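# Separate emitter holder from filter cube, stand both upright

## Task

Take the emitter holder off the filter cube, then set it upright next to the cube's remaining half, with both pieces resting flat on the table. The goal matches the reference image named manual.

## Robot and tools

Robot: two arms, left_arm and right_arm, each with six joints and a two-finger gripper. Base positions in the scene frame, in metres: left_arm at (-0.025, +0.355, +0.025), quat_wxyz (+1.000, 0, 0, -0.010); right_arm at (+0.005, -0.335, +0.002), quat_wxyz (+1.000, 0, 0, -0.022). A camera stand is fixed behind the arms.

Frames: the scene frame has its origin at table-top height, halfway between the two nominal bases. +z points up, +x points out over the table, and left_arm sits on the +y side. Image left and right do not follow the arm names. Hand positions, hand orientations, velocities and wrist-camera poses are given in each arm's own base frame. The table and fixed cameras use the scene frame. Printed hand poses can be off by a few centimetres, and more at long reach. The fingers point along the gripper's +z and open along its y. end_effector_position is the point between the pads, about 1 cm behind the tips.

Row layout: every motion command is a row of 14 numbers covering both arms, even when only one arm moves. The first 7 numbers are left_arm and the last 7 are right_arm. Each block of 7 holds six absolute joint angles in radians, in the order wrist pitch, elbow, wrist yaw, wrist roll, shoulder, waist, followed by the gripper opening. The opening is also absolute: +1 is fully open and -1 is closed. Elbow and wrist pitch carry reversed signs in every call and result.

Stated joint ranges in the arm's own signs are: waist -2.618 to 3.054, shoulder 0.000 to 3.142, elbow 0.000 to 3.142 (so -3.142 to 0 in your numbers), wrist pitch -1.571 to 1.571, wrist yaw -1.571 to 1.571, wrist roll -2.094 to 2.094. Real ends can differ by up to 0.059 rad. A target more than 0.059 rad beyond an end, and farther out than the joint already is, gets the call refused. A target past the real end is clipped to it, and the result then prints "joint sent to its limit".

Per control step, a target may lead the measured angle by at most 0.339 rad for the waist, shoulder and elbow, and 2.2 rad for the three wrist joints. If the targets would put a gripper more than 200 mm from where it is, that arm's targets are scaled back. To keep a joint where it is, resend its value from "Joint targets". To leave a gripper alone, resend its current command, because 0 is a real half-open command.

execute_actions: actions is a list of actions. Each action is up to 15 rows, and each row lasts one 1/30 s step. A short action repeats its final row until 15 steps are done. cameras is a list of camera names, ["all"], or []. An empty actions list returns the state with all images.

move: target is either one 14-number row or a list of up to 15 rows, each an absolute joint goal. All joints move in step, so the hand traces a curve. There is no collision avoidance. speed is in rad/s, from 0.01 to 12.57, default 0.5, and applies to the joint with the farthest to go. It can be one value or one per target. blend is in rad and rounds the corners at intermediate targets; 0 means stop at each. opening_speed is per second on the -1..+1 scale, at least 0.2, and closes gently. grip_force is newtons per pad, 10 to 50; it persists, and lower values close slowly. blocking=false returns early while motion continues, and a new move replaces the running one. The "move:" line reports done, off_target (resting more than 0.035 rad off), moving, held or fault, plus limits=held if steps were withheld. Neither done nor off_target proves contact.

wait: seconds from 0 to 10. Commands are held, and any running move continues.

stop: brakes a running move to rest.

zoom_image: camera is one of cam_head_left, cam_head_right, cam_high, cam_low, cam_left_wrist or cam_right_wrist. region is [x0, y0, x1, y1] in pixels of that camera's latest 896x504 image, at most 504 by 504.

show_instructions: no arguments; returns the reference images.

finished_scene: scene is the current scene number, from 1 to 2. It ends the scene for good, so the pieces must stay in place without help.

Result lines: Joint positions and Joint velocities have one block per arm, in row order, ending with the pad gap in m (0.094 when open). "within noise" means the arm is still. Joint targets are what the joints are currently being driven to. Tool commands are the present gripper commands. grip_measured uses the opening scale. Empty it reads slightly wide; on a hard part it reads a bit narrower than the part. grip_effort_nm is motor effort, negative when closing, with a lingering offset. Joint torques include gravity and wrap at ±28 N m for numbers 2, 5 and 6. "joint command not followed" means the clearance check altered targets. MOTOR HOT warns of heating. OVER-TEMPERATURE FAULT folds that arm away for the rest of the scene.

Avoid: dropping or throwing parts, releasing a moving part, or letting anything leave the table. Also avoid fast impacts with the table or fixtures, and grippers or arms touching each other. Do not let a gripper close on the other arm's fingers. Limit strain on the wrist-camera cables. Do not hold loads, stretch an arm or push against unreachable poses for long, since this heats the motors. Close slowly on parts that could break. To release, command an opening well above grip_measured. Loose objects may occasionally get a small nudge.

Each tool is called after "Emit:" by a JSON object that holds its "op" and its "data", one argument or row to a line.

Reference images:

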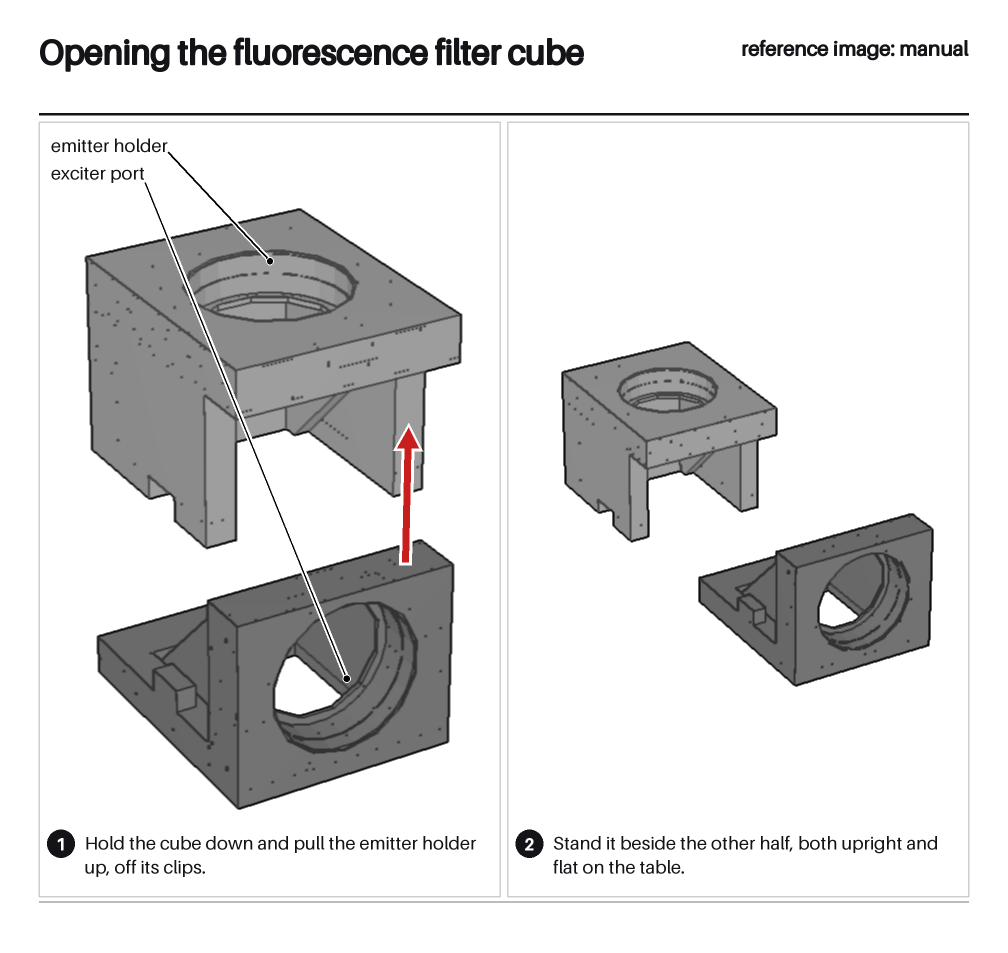

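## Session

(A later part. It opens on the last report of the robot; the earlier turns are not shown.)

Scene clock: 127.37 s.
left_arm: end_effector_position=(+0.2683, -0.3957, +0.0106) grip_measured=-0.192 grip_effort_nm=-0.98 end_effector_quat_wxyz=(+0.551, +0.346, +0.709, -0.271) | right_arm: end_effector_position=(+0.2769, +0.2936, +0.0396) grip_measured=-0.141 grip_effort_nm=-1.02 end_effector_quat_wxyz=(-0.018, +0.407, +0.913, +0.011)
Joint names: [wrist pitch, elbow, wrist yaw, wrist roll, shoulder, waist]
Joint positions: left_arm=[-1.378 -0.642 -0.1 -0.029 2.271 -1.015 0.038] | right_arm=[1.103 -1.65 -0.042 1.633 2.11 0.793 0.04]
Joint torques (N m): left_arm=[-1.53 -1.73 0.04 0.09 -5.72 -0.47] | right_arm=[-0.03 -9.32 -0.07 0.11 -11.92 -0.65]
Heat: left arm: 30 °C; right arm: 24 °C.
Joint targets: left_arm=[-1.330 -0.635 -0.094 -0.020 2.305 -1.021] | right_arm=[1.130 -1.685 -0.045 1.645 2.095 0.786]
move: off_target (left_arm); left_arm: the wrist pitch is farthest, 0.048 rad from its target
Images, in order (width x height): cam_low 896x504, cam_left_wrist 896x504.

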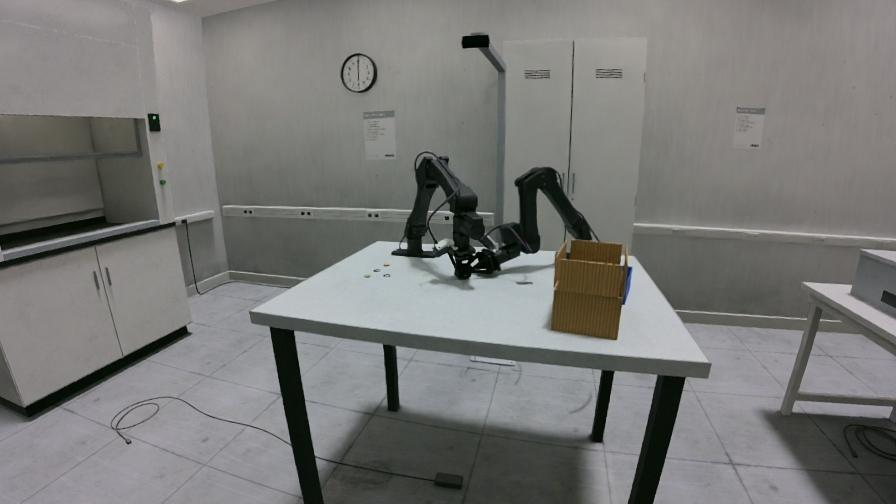

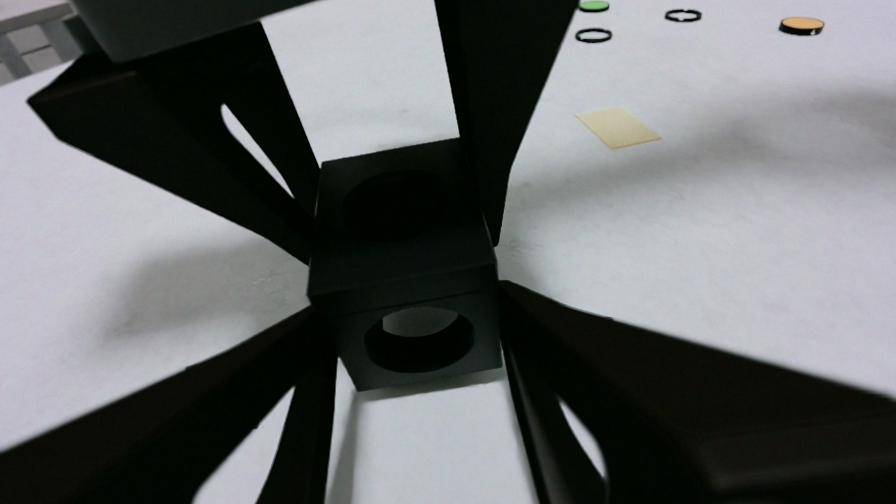

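Emit:
{"op": "move", "data": {
  "target": [-1.28,-0.635,-0.094,-0.02,2.305,-1.021,-0.3,1.095,-1.645,-0.045,1.645,2.1,0.786,-0.25],
  "speed": 0.1,
  "cameras": ["cam_left_wrist"]
}}

Emit:
{"op": "zoom_image", "data": {
  "camera": "cam_left_wrist",
  "region": [240, 200, 560, 440]
}}

Scene clock: 129.27 s.
left_arm: end_effector_position=(+0.2684, -0.3949, +0.0081) grip_measured=-0.192 grip_effort_nm=-0.98 end_effector_quat_wxyz=(+0.548, +0.347, +0.712, -0.268) | right_arm: end_effector_position=(+0.2778, +0.2941, +0.0381) grip_measured=-0.142 grip_effort_nm=-1.02 end_effector_quat_wxyz=(-0.017, +0.407, +0.913, +0.013)
Joint names: [wrist pitch, elbow, wrist yaw, wrist roll, shoulder, waist]
Joint positions: left_arm=[-1.368 -0.642 -0.103 -0.029 2.271 -1.015 0.038] | right_arm=[1.091 -1.644 -0.041 1.633 2.11 0.793 0.04]
Joint torques (N m): left_arm=[-1.13 -1.66 0.04 0.08 -5.75 -0.44] | right_arm=[-0.26 -5.83 -0.1 0.11 -11.54 -0.69]
Heat: left arm: 30 °C; right arm: 24 °C.
Joint targets: left_arm=[-1.280 -0.635 -0.094 -0.020 2.305 -1.021] | right_arm=[1.095 -1.645 -0.045 1.645 2.100 0.786]
move: off_target (left_arm); left_arm: the wrist pitch is farthest, 0.088 rad from its target
Images, in order (width x height): cam_left_wrist 896x504.

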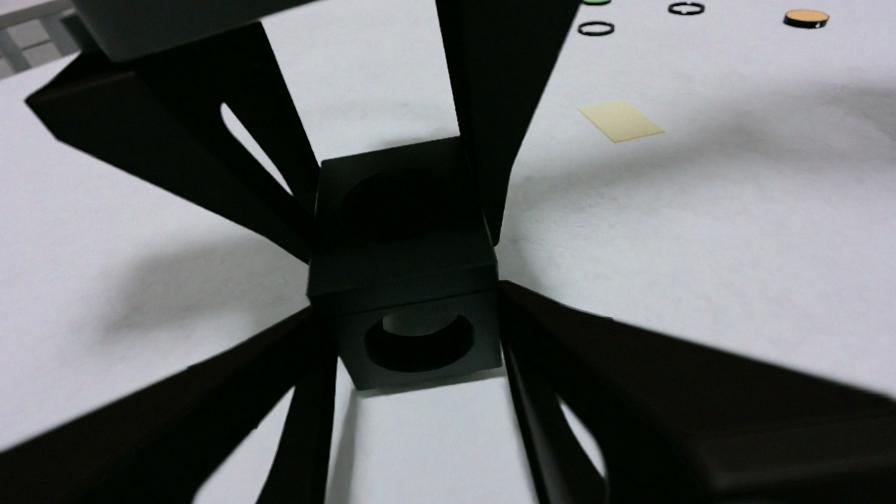

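Scaled by 1.575 from the camera's 896x504 image, which has a finer 1280x720 frame.

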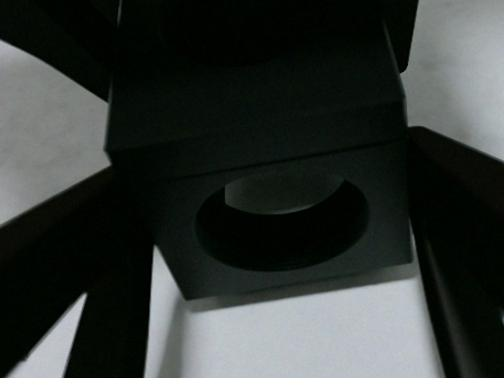

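Emit:
{"op": "move", "data": {
  "target": [-1.2,-0.635,-0.094,-0.02,2.305,-1.021,-0.3,1.075,-1.62,-0.045,1.645,2.105,0.786,-0.25],
  "speed": 0.1,
  "cameras": ["cam_left_wrist"]
}}

Emit:
{"op": "zoom_image", "data": {
  "camera": "cam_left_wrist",
  "region": [240, 200, 560, 440]
}}

Scene clock: 130.60 s.
left_arm: end_effector_position=(+0.2679, -0.3930, +0.0019) grip_measured=-0.192 grip_effort_nm=-0.98 end_effector_quat_wxyz=(+0.540, +0.351, +0.720, -0.261) | right_arm: end_effector_position=(+0.2783, +0.2950, +0.0329) grip_measured=-0.143 grip_effort_nm=-1.02 end_effector_quat_wxyz=(-0.016, +0.407, +0.913, +0.018)
Joint names: [wrist pitch, elbow, wrist yaw, wrist roll, shoulder, waist]
Joint positions: left_arm=[-1.342 -0.642 -0.106 -0.029 2.271 -1.015 0.038] | right_arm=[1.061 -1.622 -0.042 1.633 2.11 0.793 0.04]
Joint torques (N m): left_arm=[-0.56 -1.72 0.11 0.03 -5.75 -0.44] | right_arm=[-0.17 -5.56 -0.01 0.08 -11.17 -0.54]
Heat: left arm: 30 °C; right arm: 24 °C.
Joint targets: left_arm=[-1.200 -0.635 -0.094 -0.020 2.305 -1.021] | right_arm=[1.075 -1.620 -0.045 1.645 2.105 0.786]
move: off_target (left_arm); left_arm: the wrist pitch is farthest, 0.142 rad from its target
Images, in order (width x height): cam_left_wrist 896x504.

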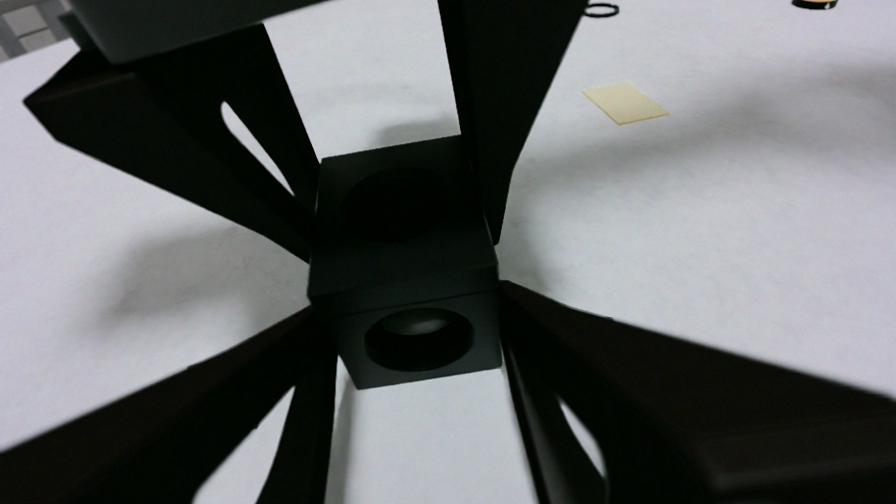

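Scaled by 1.575 from the camera's 896x504 image, which has a finer 1280x720 frame.

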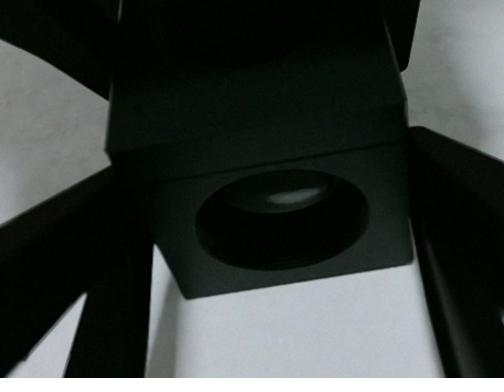

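Emit:
{"op": "move", "data": {
  "target": [-1.0,-0.635,-0.094,-0.02,2.305,-1.021,-0.3,1.075,-1.62,-0.045,1.645,2.105,0.786,-0.25],
  "speed": 0.2,
  "cameras": ["cam_left_wrist"]
}}

Emit:
{"op": "zoom_image", "data": {
  "camera": "cam_left_wrist",
  "region": [240, 200, 560, 440]
}}

Scene clock: 132.53 s.
left_arm: end_effector_position=(+0.2693, -0.3938, -0.0013) grip_measured=-0.192 grip_effort_nm=-0.98 end_effector_quat_wxyz=(+0.530, +0.354, +0.727, -0.253) | right_arm: end_effector_position=(+0.2790, +0.2949, +0.0329) grip_measured=-0.144 grip_effort_nm=-1.02 end_effector_quat_wxyz=(-0.015, +0.405, +0.914, +0.018)
Joint names: [wrist pitch, elbow, wrist yaw, wrist roll, shoulder, waist]
Joint positions: left_arm=[-1.285 -0.654 -0.11 -0.028 2.255 -1.015 0.038] | right_arm=[1.059 -1.622 -0.041 1.628 2.11 0.792 0.04]
Joint torques (N m): left_arm=[0.95 -0.92 0.13 0.08 -4.63 -0.54] | right_arm=[-0.16 -5.59 -0.09 0.13 -11.07 -0.61]
Heat: left arm: 29 °C; right arm: 24 °C.
Joint targets: left_arm=[-1.000 -0.635 -0.094 -0.020 2.305 -1.021] | right_arm=[1.075 -1.620 -0.045 1.645 2.105 0.786]
move: off_target (left_arm); left_arm: the wrist pitch is farthest, 0.285 rad from its target
Images, in order (width x height): cam_left_wrist 896x504.

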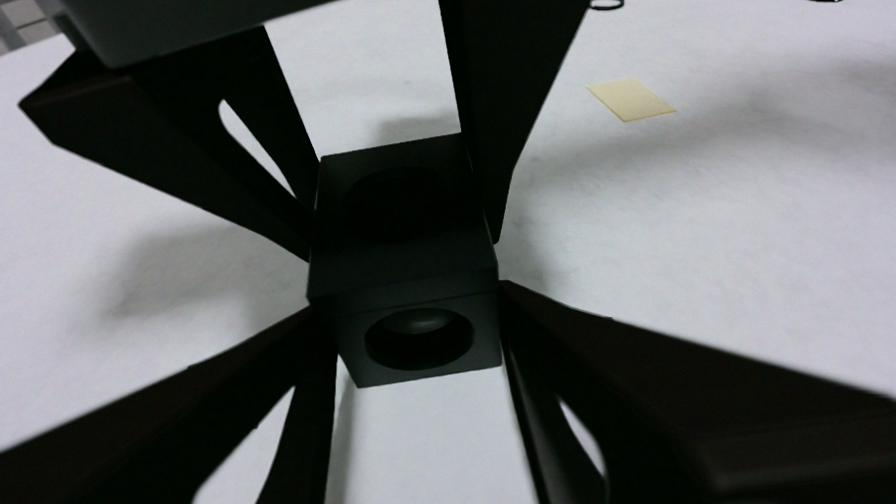

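Scaled by 1.575 from the camera's 896x504 image, which has a finer 1280x720 frame.

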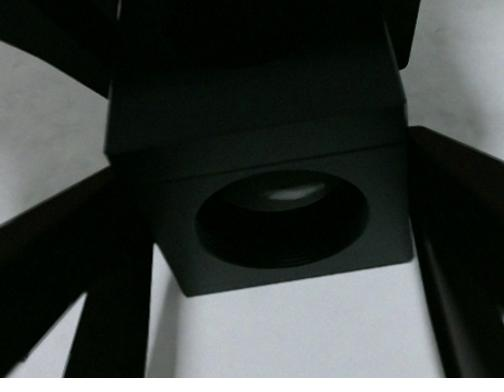

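Emit:
{"op": "wait", "data": {
  "seconds": 0,
  "cameras": ["cam_low","cam_head_left","cam_right_wrist"]
}}

Emit:
{"op": "zoom_image", "data": {
  "camera": "cam_low",
  "region": [440, 225, 540, 295]
}}

Emit:
{"op": "zoom_image", "data": {
  "camera": "cam_head_left",
  "region": [360, 240, 460, 320]
}}

Scene clock: 133.30 s.
left_arm: end_effector_position=(+0.2693, -0.3938, -0.0012) grip_measured=-0.192 grip_effort_nm=-0.98 end_effector_quat_wxyz=(+0.530, +0.354, +0.727, -0.253) | right_arm: end_effector_position=(+0.2790, +0.2949, +0.0329) grip_measured=-0.144 grip_effort_nm=-1.02 end_effector_quat_wxyz=(-0.015, +0.405, +0.914, +0.018)
Joint names: [wrist pitch, elbow, wrist yaw, wrist roll, shoulder, waist]
Joint positions: left_arm=[-1.285 -0.654 -0.11 -0.028 2.255 -1.015 0.038] | right_arm=[1.059 -1.622 -0.041 1.628 2.11 0.792 0.04]
Joint torques (N m): left_arm=[0.93 -0.91 0.12 0.07 -4.7 -0.47] | right_arm=[-0.16 -5.55 -0.08 0.15 -11.14 -0.59]
Heat: left arm: 29 °C; right arm: 24 °C.
Joint targets: left_arm=[-1.000 -0.635 -0.094 -0.020 2.305 -1.021] | right_arm=[1.075 -1.620 -0.045 1.645 2.105 0.786]
Tool commands: left_gripper/opening=-0.3 right_gripper/opening=-0.25
Images, in order (width x height): cam_head_left 896x504, cam_low 896x504, cam_right_wrist 896x504.

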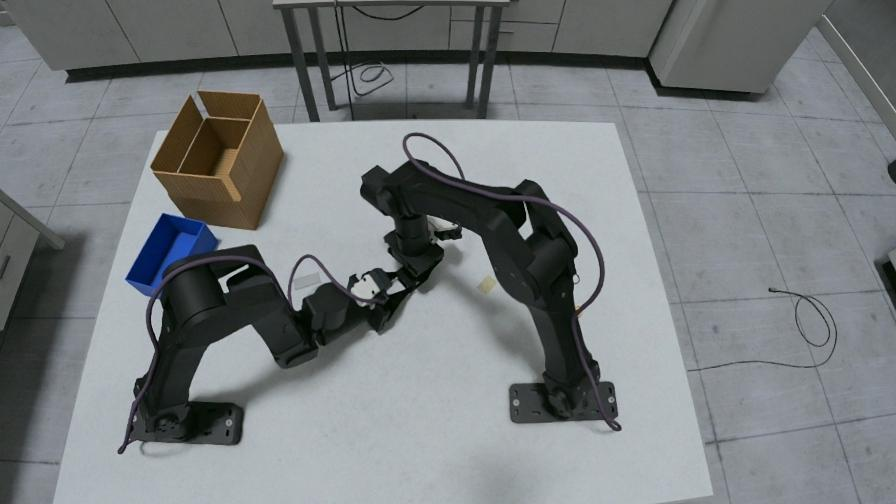

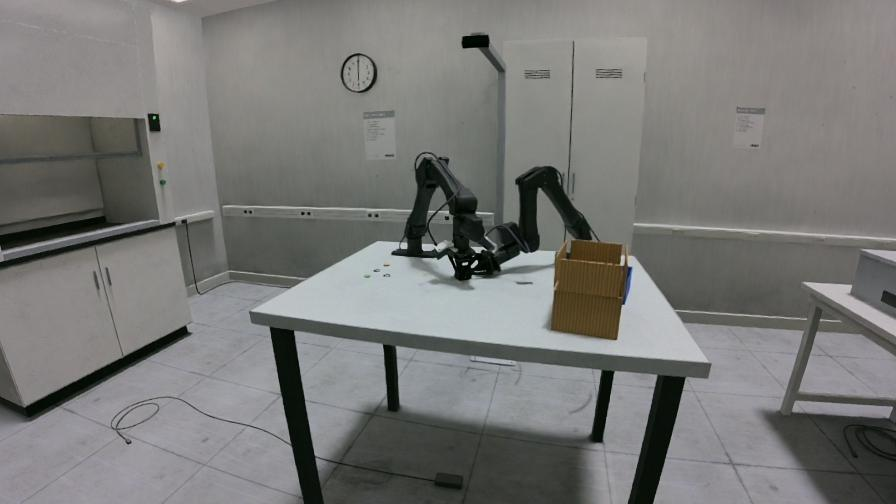

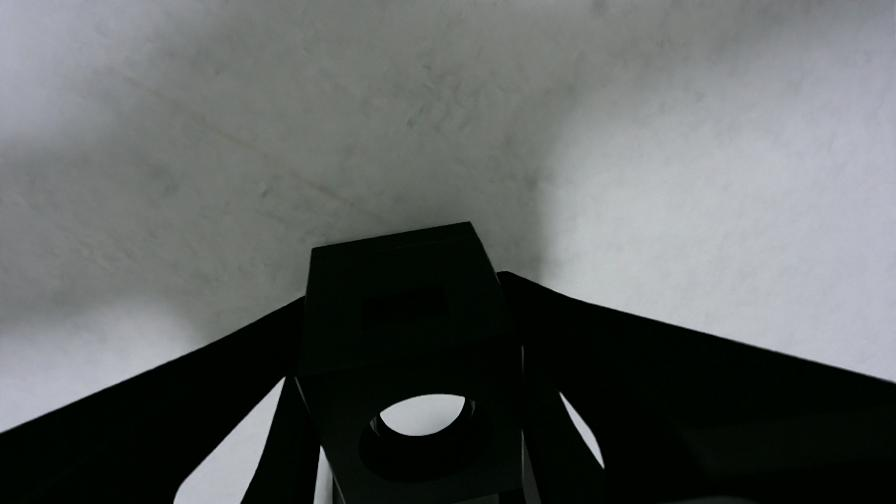

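Scaled by 5.040 from the camera's 896x504 image, which has a finer 1280x720 frame.

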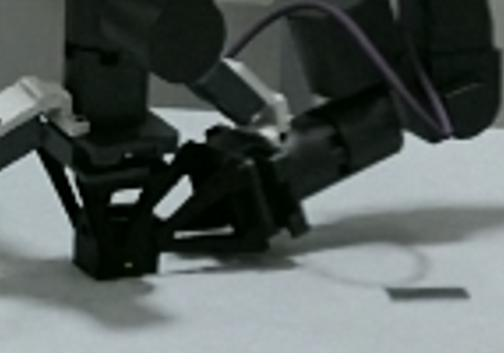

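Scaled by 5.040 from the camera's 896x504 image, which has a finer 1280x720 frame.

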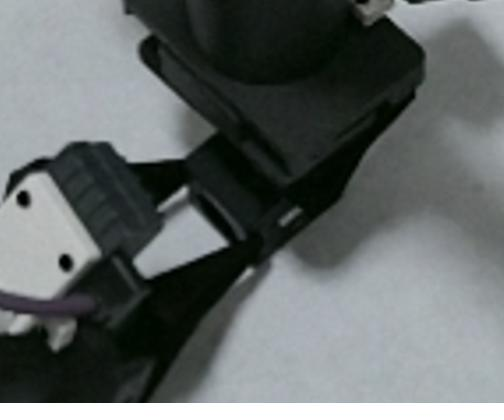

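Emit:
{"op": "move", "data": {
  "target": [-1.0,-0.635,-0.094,-0.02,2.305,-1.021,-0.3,1.13,-1.685,-0.045,1.645,2.095,0.786,-0.25],
  "speed": 0.1,
  "cameras": ["cam_left_wrist"]
}}

Emit:
{"op": "zoom_image", "data": {
  "camera": "cam_left_wrist",
  "region": [240, 200, 560, 440]
}}

Scene clock: 134.73 s.
left_arm: end_effector_position=(+0.2708, -0.3954, -0.0010) grip_measured=-0.192 grip_effort_nm=-0.98 end_effector_quat_wxyz=(+0.530, +0.354, +0.728, -0.252) | right_arm: end_effector_position=(+0.2801, +0.2928, +0.0346) grip_measured=-0.144 grip_effort_nm=-1.02 end_effector_quat_wxyz=(-0.010, +0.406, +0.914, +0.014)
Joint names: [wrist pitch, elbow, wrist yaw, wrist roll, shoulder, waist]
Joint positions: left_arm=[-1.274 -0.663 -0.113 -0.028 2.255 -1.015 0.038] | right_arm=[1.071 -1.63 -0.028 1.629 2.11 0.792 0.04]
Joint torques (N m): left_arm=[0.81 -0.25 0.14 0.07 -4.7 -0.47] | right_arm=[0.27 -11.36 -0.21 0.15 -11.96 -0.57]
Heat: left arm: 29 °C; right arm: 24 °C.
Joint targets: left_arm=[-1.000 -0.635 -0.094 -0.020 2.305 -1.021] | right_arm=[1.130 -1.685 -0.045 1.645 2.095 0.786]
move: off_target (left_arm, right_arm); left_arm: the wrist pitch is farthest, 0.274 rad from its target; right_arm: the wrist pitch is farthest, 0.059 rad from its target
Images, in order (width x height): cam_left_wrist 896x504.

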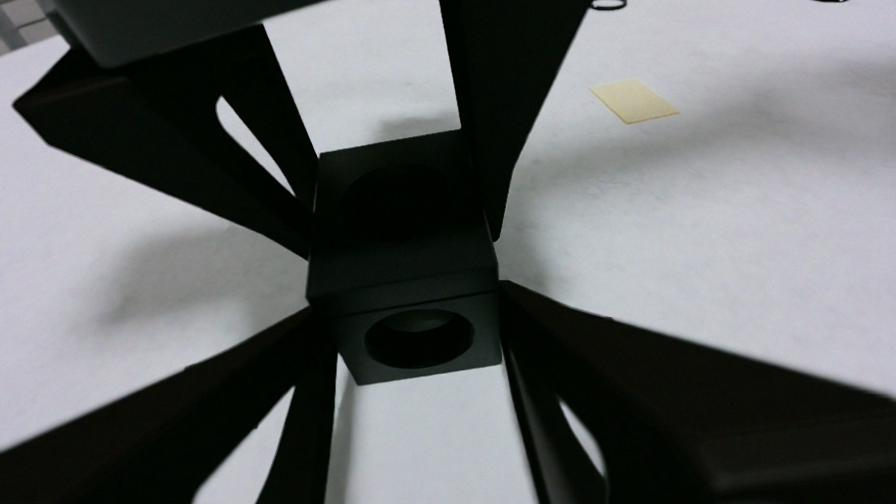

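Scaled by 1.575 from the camera's 896x504 image, which has a finer 1280x720 frame.

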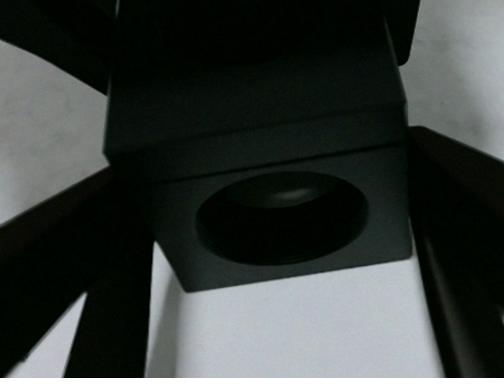

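Emit:
{"op": "move", "data": {
  "target": [-0.7,-0.635,-0.094,-0.02,2.305,-1.021,-0.35,1.18,-1.72,-0.045,1.645,2.09,0.786,-0.3],
  "speed": 0.2,
  "cameras": ["cam_left_wrist"]
}}

Emit:
{"op": "zoom_image", "data": {
  "camera": "cam_left_wrist",
  "region": [240, 200, 560, 440]
}}

Scene clock: 137.23 s.
left_arm: end_effector_position=(+0.2717, -0.3950, -0.0059) grip_measured=-0.192 grip_effort_nm=-0.98 end_effector_quat_wxyz=(+0.504, +0.360, +0.748, -0.237) | right_arm: end_effector_position=(+0.2830, +0.2901, +0.0359) grip_measured=-0.144 grip_effort_nm=-1.02 end_effector_quat_wxyz=(-0.005, +0.409, +0.912, +0.006)
Joint names: [wrist pitch, elbow, wrist yaw, wrist roll, shoulder, waist]
Joint positions: left_arm=[-1.131 -0.683 -0.118 -0.04 2.206 -1.015 0.038] | right_arm=[1.093 -1.65 -0.013 1.633 2.12 0.789 0.04]
Joint torques (N m): left_arm=[2.54 0.96 0.2 0.21 -1.4 -0.51] | right_arm=[0.56 -12.75 -0.38 0.11 -13.34 -0.32]
Heat: left arm: 29 °C; right arm: 25 °C.
Joint targets: left_arm=[-0.700 -0.635 -0.094 -0.020 2.305 -1.021] | right_arm=[1.180 -1.720 -0.045 1.645 2.090 0.786]
move: off_target (left_arm, right_arm); left_arm: the wrist pitch is farthest, 0.431 rad from its target; right_arm: the wrist pitch is farthest, 0.087 rad from its target
Images, in order (width x height): cam_left_wrist 896x504.

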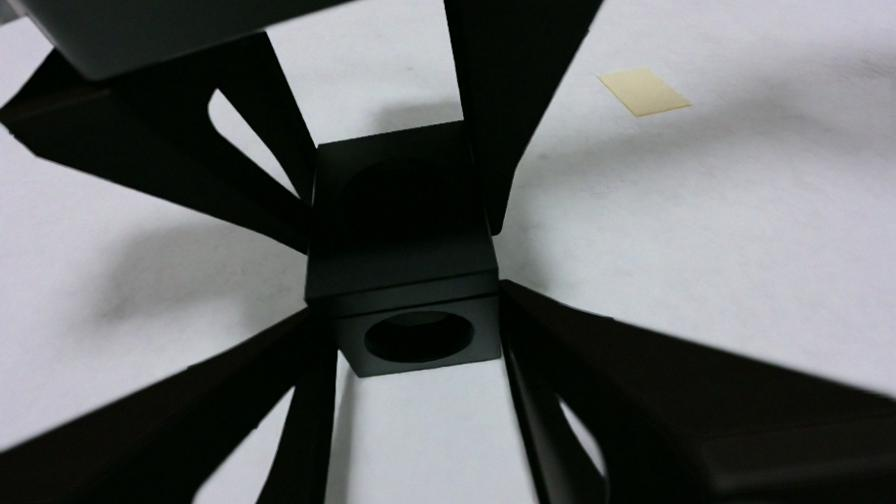

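Scaled by 1.575 from the camera's 896x504 image, which has a finer 1280x720 frame.

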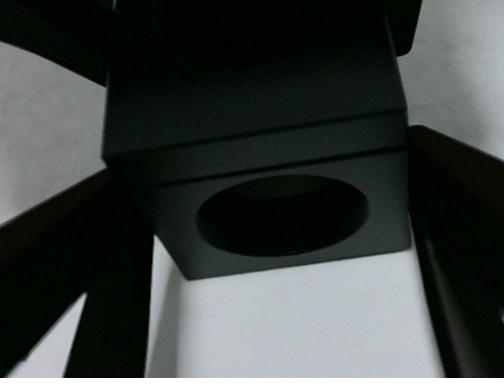

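Emit:
{"op": "move", "data": {
  "target": [-0.8,-0.57,-0.1,-0.03,2.40,-1.021,-0.4,1.12,-1.72,-0.03,1.64,2.09,0.786,-0.35],
  "speed": 0.2,
  "cameras": ["cam_left_wrist"]
}}

Emit:
{"op": "zoom_image", "data": {
  "camera": "cam_left_wrist",
  "region": [240, 200, 560, 440]
}}

Scene clock: 143.37 s.
left_arm: end_effector_position=(+0.2707, -0.3920, -0.0076) grip_measured=-0.193 grip_effort_nm=-0.98 end_effector_quat_wxyz=(+0.526, +0.351, +0.734, -0.248) | right_arm: end_effector_position=(+0.2844, +0.2913, +0.0365) grip_measured=-0.144 grip_effort_nm=-1.02 end_effector_quat_wxyz=(-0.003, +0.410, +0.912, +0.009)
Joint names: [wrist pitch, elbow, wrist yaw, wrist roll, shoulder, waist]
Joint positions: left_arm=[-1.275 -0.659 -0.122 -0.037 2.268 -1.015 0.038] | right_arm=[1.088 -1.652 -0.013 1.635 2.12 0.789 0.04]
Joint torques (N m): left_arm=[2.67 4.34 0.18 0.06 0.43 -0.47] | right_arm=[0.01 -12.59 -0.21 0.04 -13.27 -0.34]
Heat: left arm: 32 °C; right arm: 26 °C.
Joint targets: left_arm=[-0.827 -0.575 -0.101 -0.030 2.392 -1.021] | right_arm=[1.120 -1.720 -0.030 1.640 2.090 0.786]
move: off_target (left_arm, right_arm); left_arm: the wrist pitch is farthest, 0.475 rad from its target; right_arm: the elbow is farthest, 0.068 rad from its target
Images, in order (width x height): cam_left_wrist 896x504.

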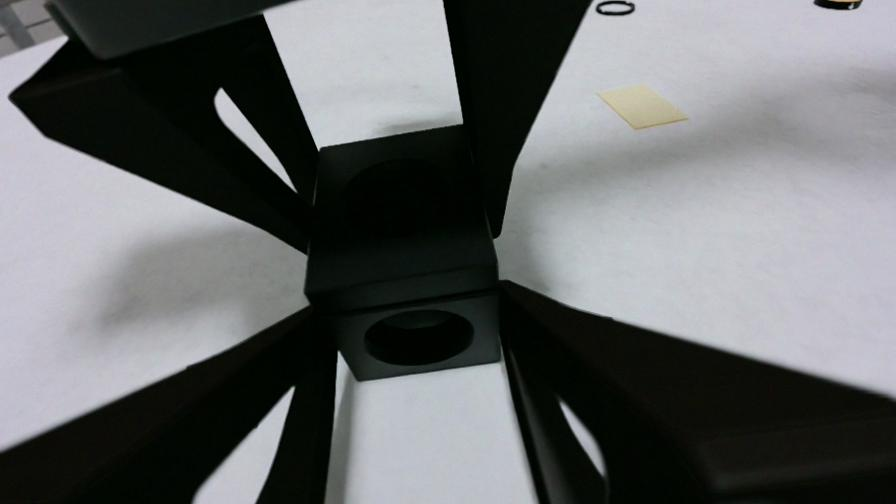

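Scaled by 1.575 from the camera's 896x504 image, which has a finer 1280x720 frame.

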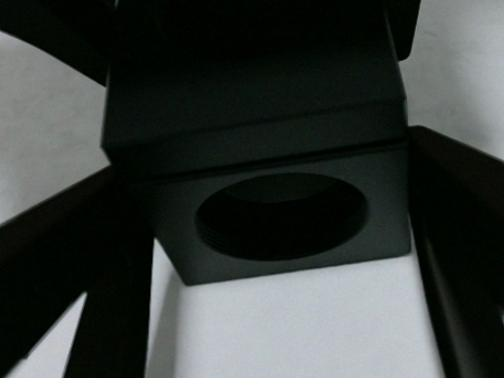

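Emit:
{"op": "move", "data": {
  "target": [-0.827,-0.575,-0.1,-0.03,2.39,-1.021,-0.4,1.12,-1.79,-0.03,1.64,2.07,0.786,-0.4],
  "speed": 0.15,
  "cameras": ["cam_left_wrist"]
}}

Emit:
{"op": "zoom_image", "data": {
  "camera": "cam_left_wrist",
  "region": [240, 200, 560, 440]
}}

Scene clock: 144.90 s.
left_arm: end_effector_position=(+0.2706, -0.3911, -0.0077) grip_measured=-0.193 grip_effort_nm=-0.98 end_effector_quat_wxyz=(+0.528, +0.355, +0.732, -0.243) | right_arm: end_effector_position=(+0.3027, +0.3146, +0.0682) grip_measured=-0.144 grip_effort_nm=-1.02 end_effector_quat_wxyz=(+0.006, +0.407, +0.911, +0.060)
Joint names: [wrist pitch, elbow, wrist yaw, wrist roll, shoulder, waist]
Joint positions: left_arm=[-1.278 -0.656 -0.124 -0.024 2.268 -1.015 0.038] | right_arm=[1.106 -1.767 -0.031 1.631 2.116 0.789 0.04]
Joint torques (N m): left_arm=[2.72 4.07 0.2 -0.09 0.25 -0.51] | right_arm=[-0.3 -8.34 0 0.07 -14.99 -0.36]
Heat: left arm: 32 °C; right arm: 26 °C.
Joint targets: left_arm=[-0.827 -0.575 -0.100 -0.030 2.390 -1.021] | right_arm=[1.120 -1.790 -0.030 1.640 2.070 0.786]
move: off_target (left_arm, right_arm); left_arm: the wrist pitch is farthest, 0.451 rad from its target; right_arm: the shoulder is farthest, 0.046 rad from its target
Images, in order (width x height): cam_left_wrist 896x504.

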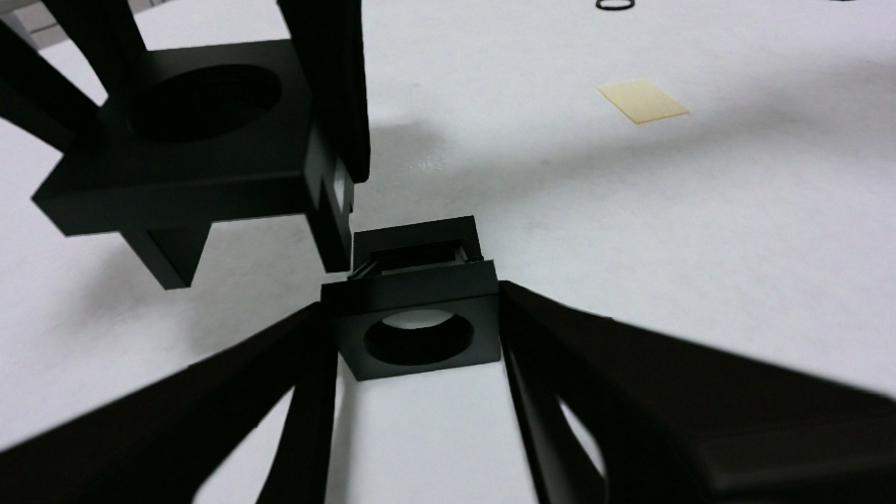

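Scaled by 1.575 from the camera's 896x504 image, which has a finer 1280x720 frame.

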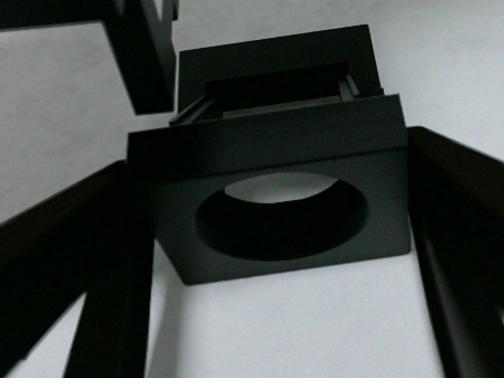

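Emit:
{"op": "move", "data": {
  "target": [
    [-1.05,-0.6,-0.11,-0.03,2.34,-1.018,-0.3,1.15,-1.87,-0.035,1.64,2.03,0.786,-0.4],
    [-1.27,-0.64,-0.12,-0.03,2.29,-1.017,-0.25,1.37,-1.87,-0.045,1.64,2.03,0.786,-0.4]
  ],
  "speed": 0.3,
  "blend": 0.03,
  "cameras": ["cam_left_wrist","cam_right_wrist","cam_head_left"]
}}

Emit:
{"op": "zoom_image", "data": {
  "camera": "cam_left_wrist",
  "region": [240, 200, 560, 440]
}}

Scene clock: 149.80 s.
left_arm: end_effector_position=(+0.2715, -0.3930, +0.0028) grip_measured=-0.193 grip_effort_nm=-0.98 end_effector_quat_wxyz=(+0.543, +0.348, +0.721, -0.254) | right_arm: end_effector_position=(+0.2767, +0.2919, +0.1001) grip_measured=-0.144 grip_effort_nm=-1.02 end_effector_quat_wxyz=(-0.020, +0.408, +0.913, +0.011)
Joint names: [wrist pitch, elbow, wrist yaw, wrist roll, shoulder, waist]
Joint positions: left_arm=[-1.329 -0.65 -0.123 -0.023 2.268 -1.015 0.038] | right_arm=[1.328 -1.843 -0.045 1.631 2.079 0.789 0.04]
Joint torques (N m): left_arm=[-1.41 -1.46 -0.01 -0.1 -6.61 -0.1] | right_arm=[0.1 -8.58 -0.04 0.09 -14.82 -0.31]
Heat: left arm: 32 °C; right arm: 27 °C.
Joint targets: left_arm=[-1.270 -0.640 -0.120 -0.030 2.290 -1.017] | right_arm=[1.370 -1.870 -0.045 1.640 2.030 0.786]
move: off_target (left_arm, right_arm); target 2's new numbers were sent with left_arm's wrist pitch 0.059 rad from that target; left_arm: the wrist pitch is farthest, 0.059 rad from its target; right_arm: the shoulder is farthest, 0.049 rad from its target
Images, in order (width x height): cam_head_left 896x504, cam_left_wrist 896x504, cam_right_wrist 896x504.

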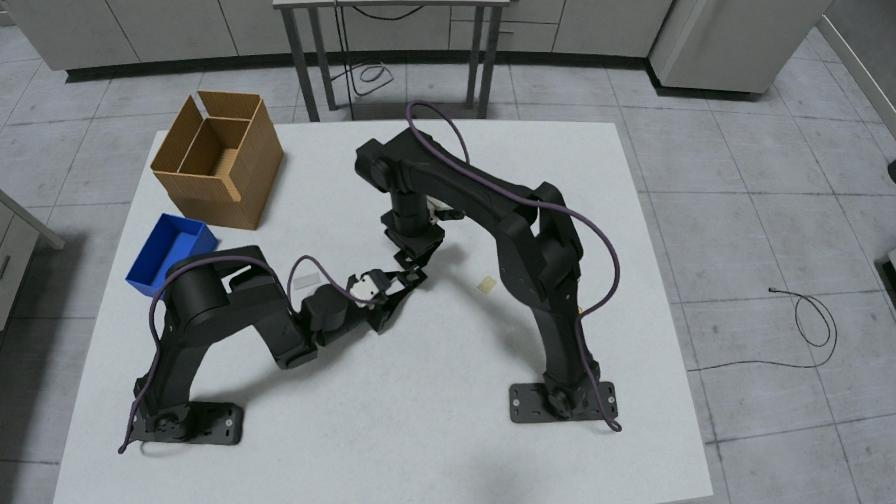

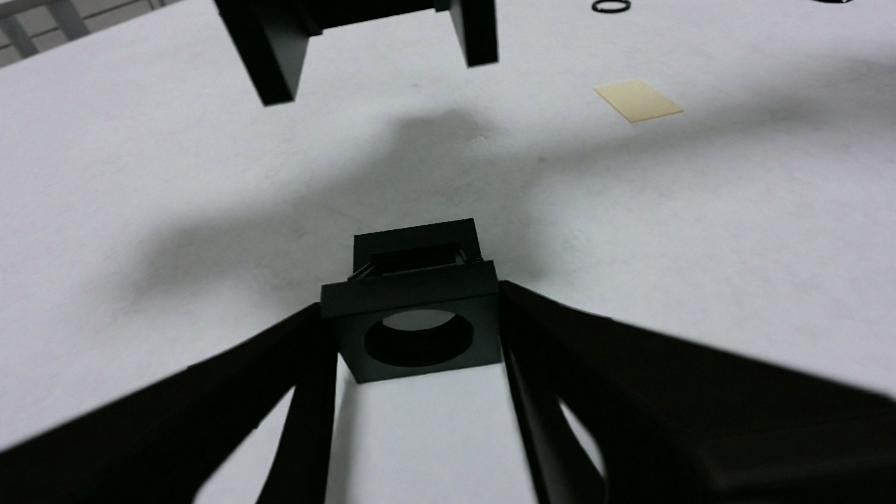

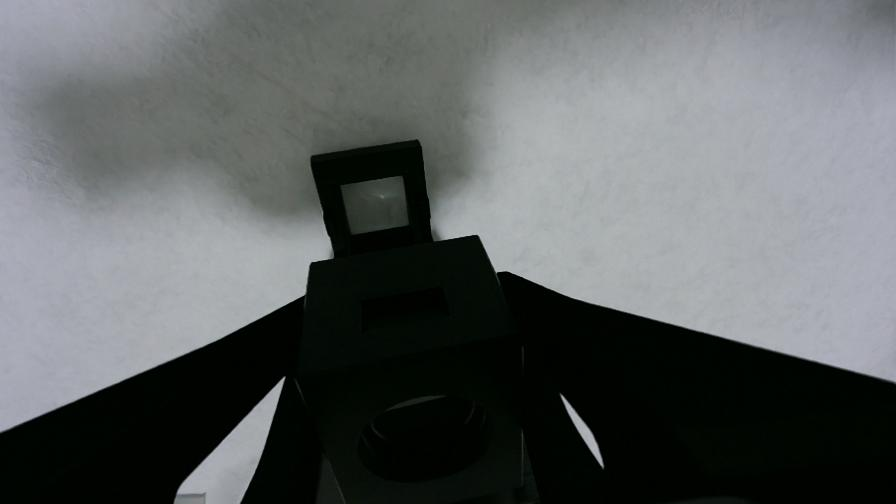

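Scaled by 1.575 from the camera's 896x504 image, which has a finer 1280x720 frame.

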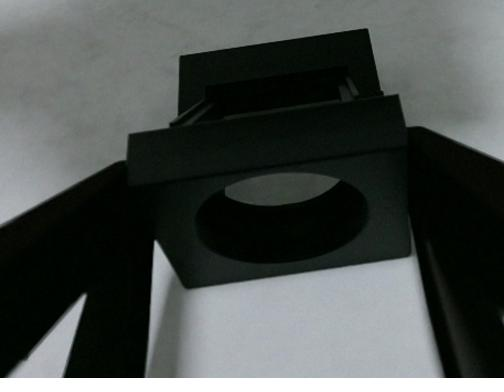

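Emit:
{"op": "move", "data": {
  "target": [-1.33,-0.645,-0.123,-0.023,2.287,-1.016,0.3,1.37,-1.87,-0.045,1.64,2.03,0.536,-0.4],
  "speed": 0.3,
  "opening_speed": 0.4,
  "cameras": ["cam_left_wrist","cam_right_wrist"]
}}

Emit:
{"op": "zoom_image", "data": {
  "camera": "cam_left_wrist",
  "region": [240, 200, 560, 440]
}}

Scene clock: 153.97 s.
left_arm: end_effector_position=(+0.2705, -0.3917, -0.0015) grip_measured=+0.298 grip_effort_nm=0.14 end_effector_quat_wxyz=(+0.537, +0.351, +0.725, -0.250) | right_arm: end_effector_position=(+0.3409, +0.2135, +0.1001) grip_measured=-0.144 grip_effort_nm=-1.02 end_effector_quat_wxyz=(-0.020, +0.521, +0.853, +0.015)
Joint names: [wrist pitch, elbow, wrist yaw, wrist roll, shoulder, waist]
Joint positions: left_arm=[-1.313 -0.649 -0.122 -0.023 2.268 -1.015 0.061] | right_arm=[1.328 -1.843 -0.049 1.631 2.079 0.535 0.04]
Joint torques (N m): left_arm=[-2.2 -1.88 -0.05 -0.02 -6.82 -0.05] | right_arm=[0.11 -8.55 -0.01 0.07 -14.71 -0.01]
Heat: left arm: 32 °C; right arm: 28 °C.
Joint targets: left_arm=[-1.330 -0.645 -0.123 -0.023 2.287 -1.016] | right_arm=[1.370 -1.870 -0.045 1.640 2.030 0.536]
move: off_target (right_arm); right_arm: the shoulder is farthest, 0.049 rad from its target
Images, in order (width x height): cam_left_wrist 896x504, cam_right_wrist 896x504.

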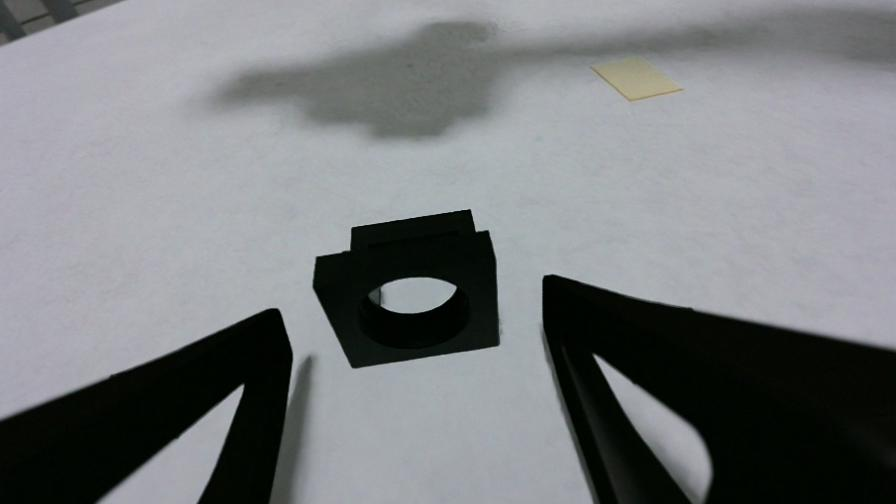

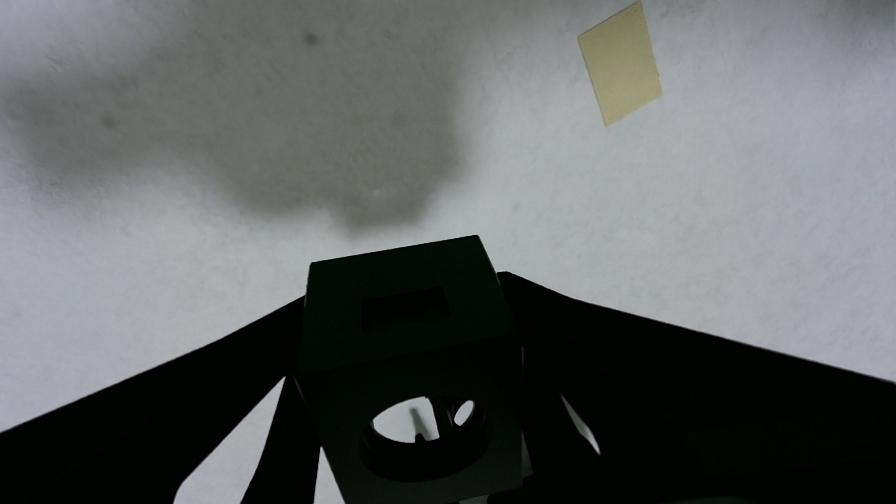

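Scaled by 1.575 from the camera's 896x504 image, which has a finer 1280x720 frame.

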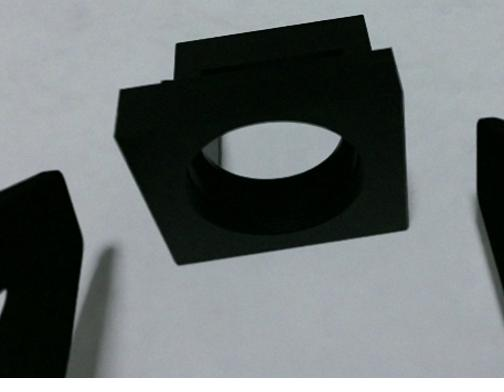

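Emit:
{"op": "wait", "data": {
  "seconds": 0,
  "cameras": ["cam_low","cam_head_left","cam_high","cam_head_right"]
}}

Emit:
{"op": "zoom_image", "data": {
  "camera": "cam_low",
  "region": [440, 225, 540, 295]
}}

Emit:
{"op": "zoom_image", "data": {
  "camera": "cam_head_left",
  "region": [370, 240, 470, 310]
}}

Scene clock: 155.30 s.
left_arm: end_effector_position=(+0.2705, -0.3917, -0.0015) grip_measured=+0.298 grip_effort_nm=0.13 end_effector_quat_wxyz=(+0.537, +0.351, +0.725, -0.250) | right_arm: end_effector_position=(+0.3409, +0.2135, +0.1001) grip_measured=-0.144 grip_effort_nm=-1.02 end_effector_quat_wxyz=(-0.020, +0.521, +0.853, +0.015)
Joint names: [wrist pitch, elbow, wrist yaw, wrist roll, shoulder, waist]
Joint positions: left_arm=[-1.313 -0.649 -0.122 -0.023 2.268 -1.015 0.061] | right_arm=[1.328 -1.843 -0.049 1.631 2.079 0.535 0.04]
Joint torques (N m): left_arm=[-2.19 -1.88 -0.04 -0.02 -6.78 -0.1] | right_arm=[0.1 -8.61 0 0.06 -14.76 0.03]
Heat: left arm: 32 °C; right arm: 29 °C.
Joint targets: left_arm=[-1.330 -0.645 -0.123 -0.023 2.287 -1.016] | right_arm=[1.370 -1.870 -0.045 1.640 2.030 0.536]
Tool commands: left_gripper/opening=+0.3 right_gripper/opening=-0.4
Images, in order (width x height): cam_head_left 896x504, cam_head_right 896x504, cam_high 896x504, cam_low 896x504.

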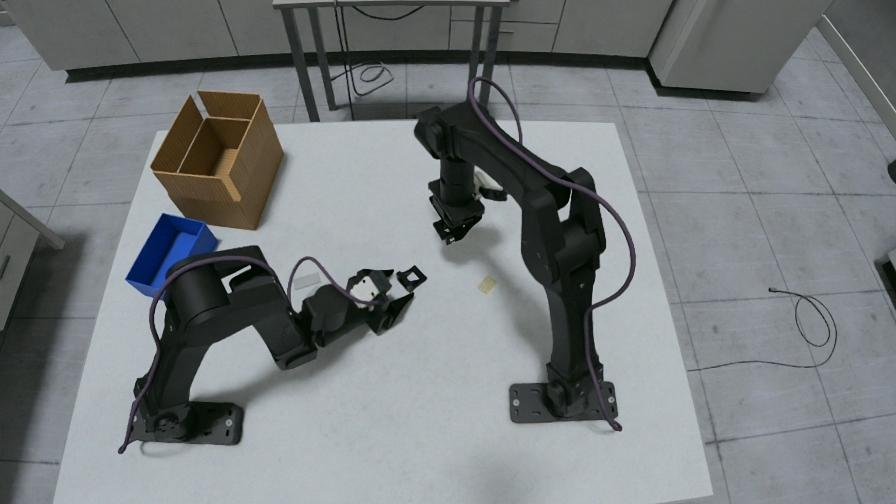

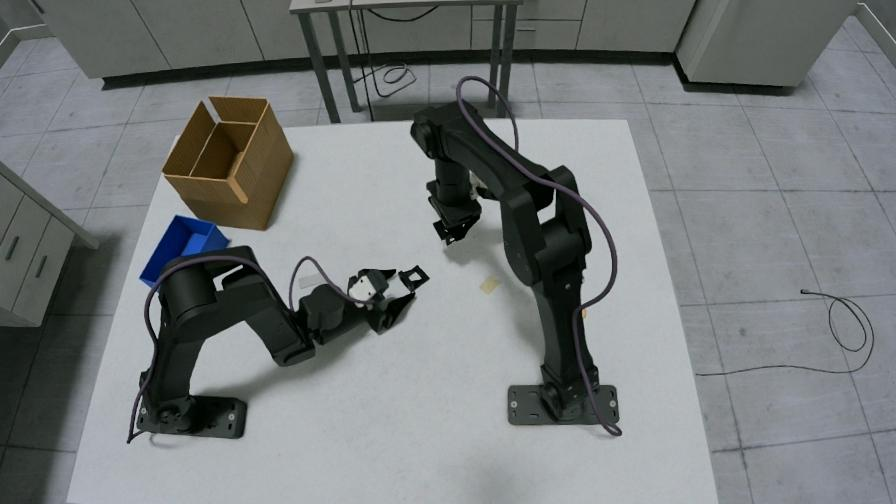

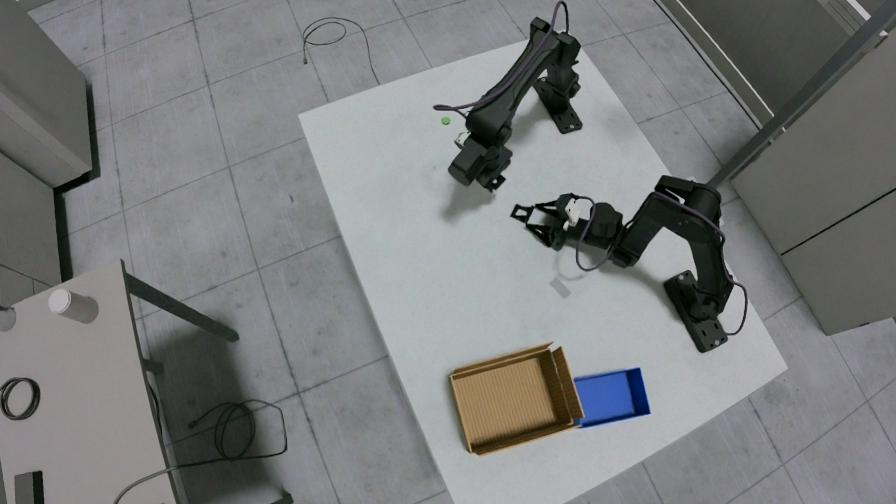

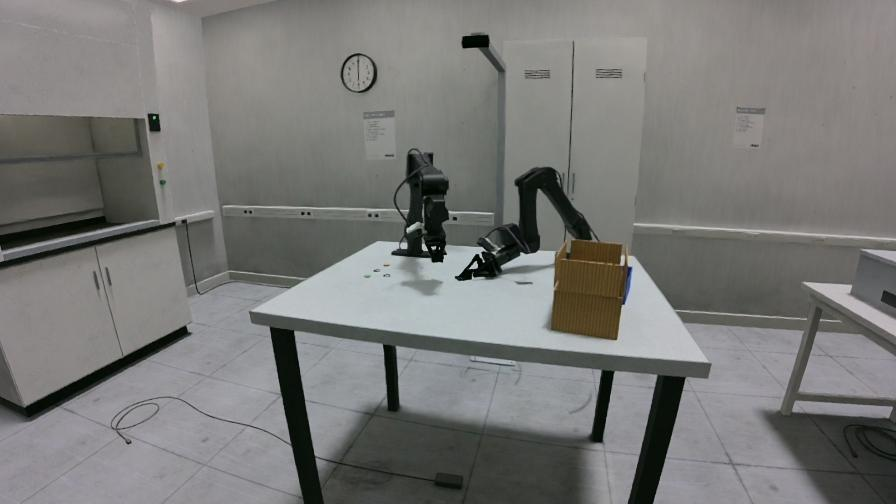

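Scaled by 5.040 from the camera's 896x504 image, which has a finer 1280x720 frame.

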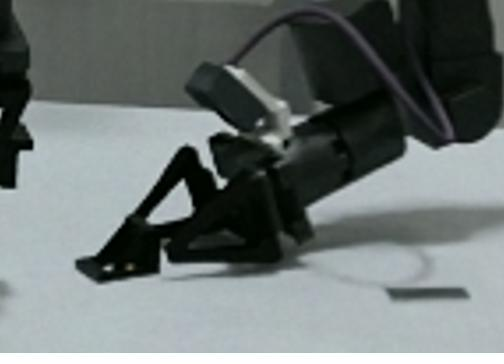

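Scaled by 5.040 from the camera's 896x504 image, which has a finer 1280x720 frame.

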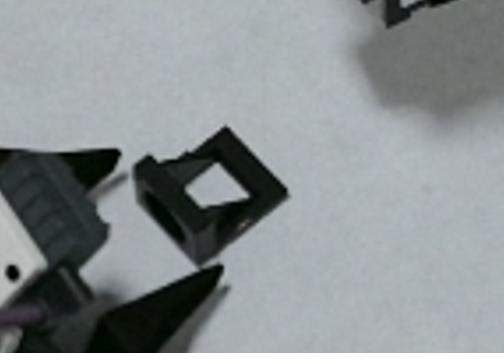

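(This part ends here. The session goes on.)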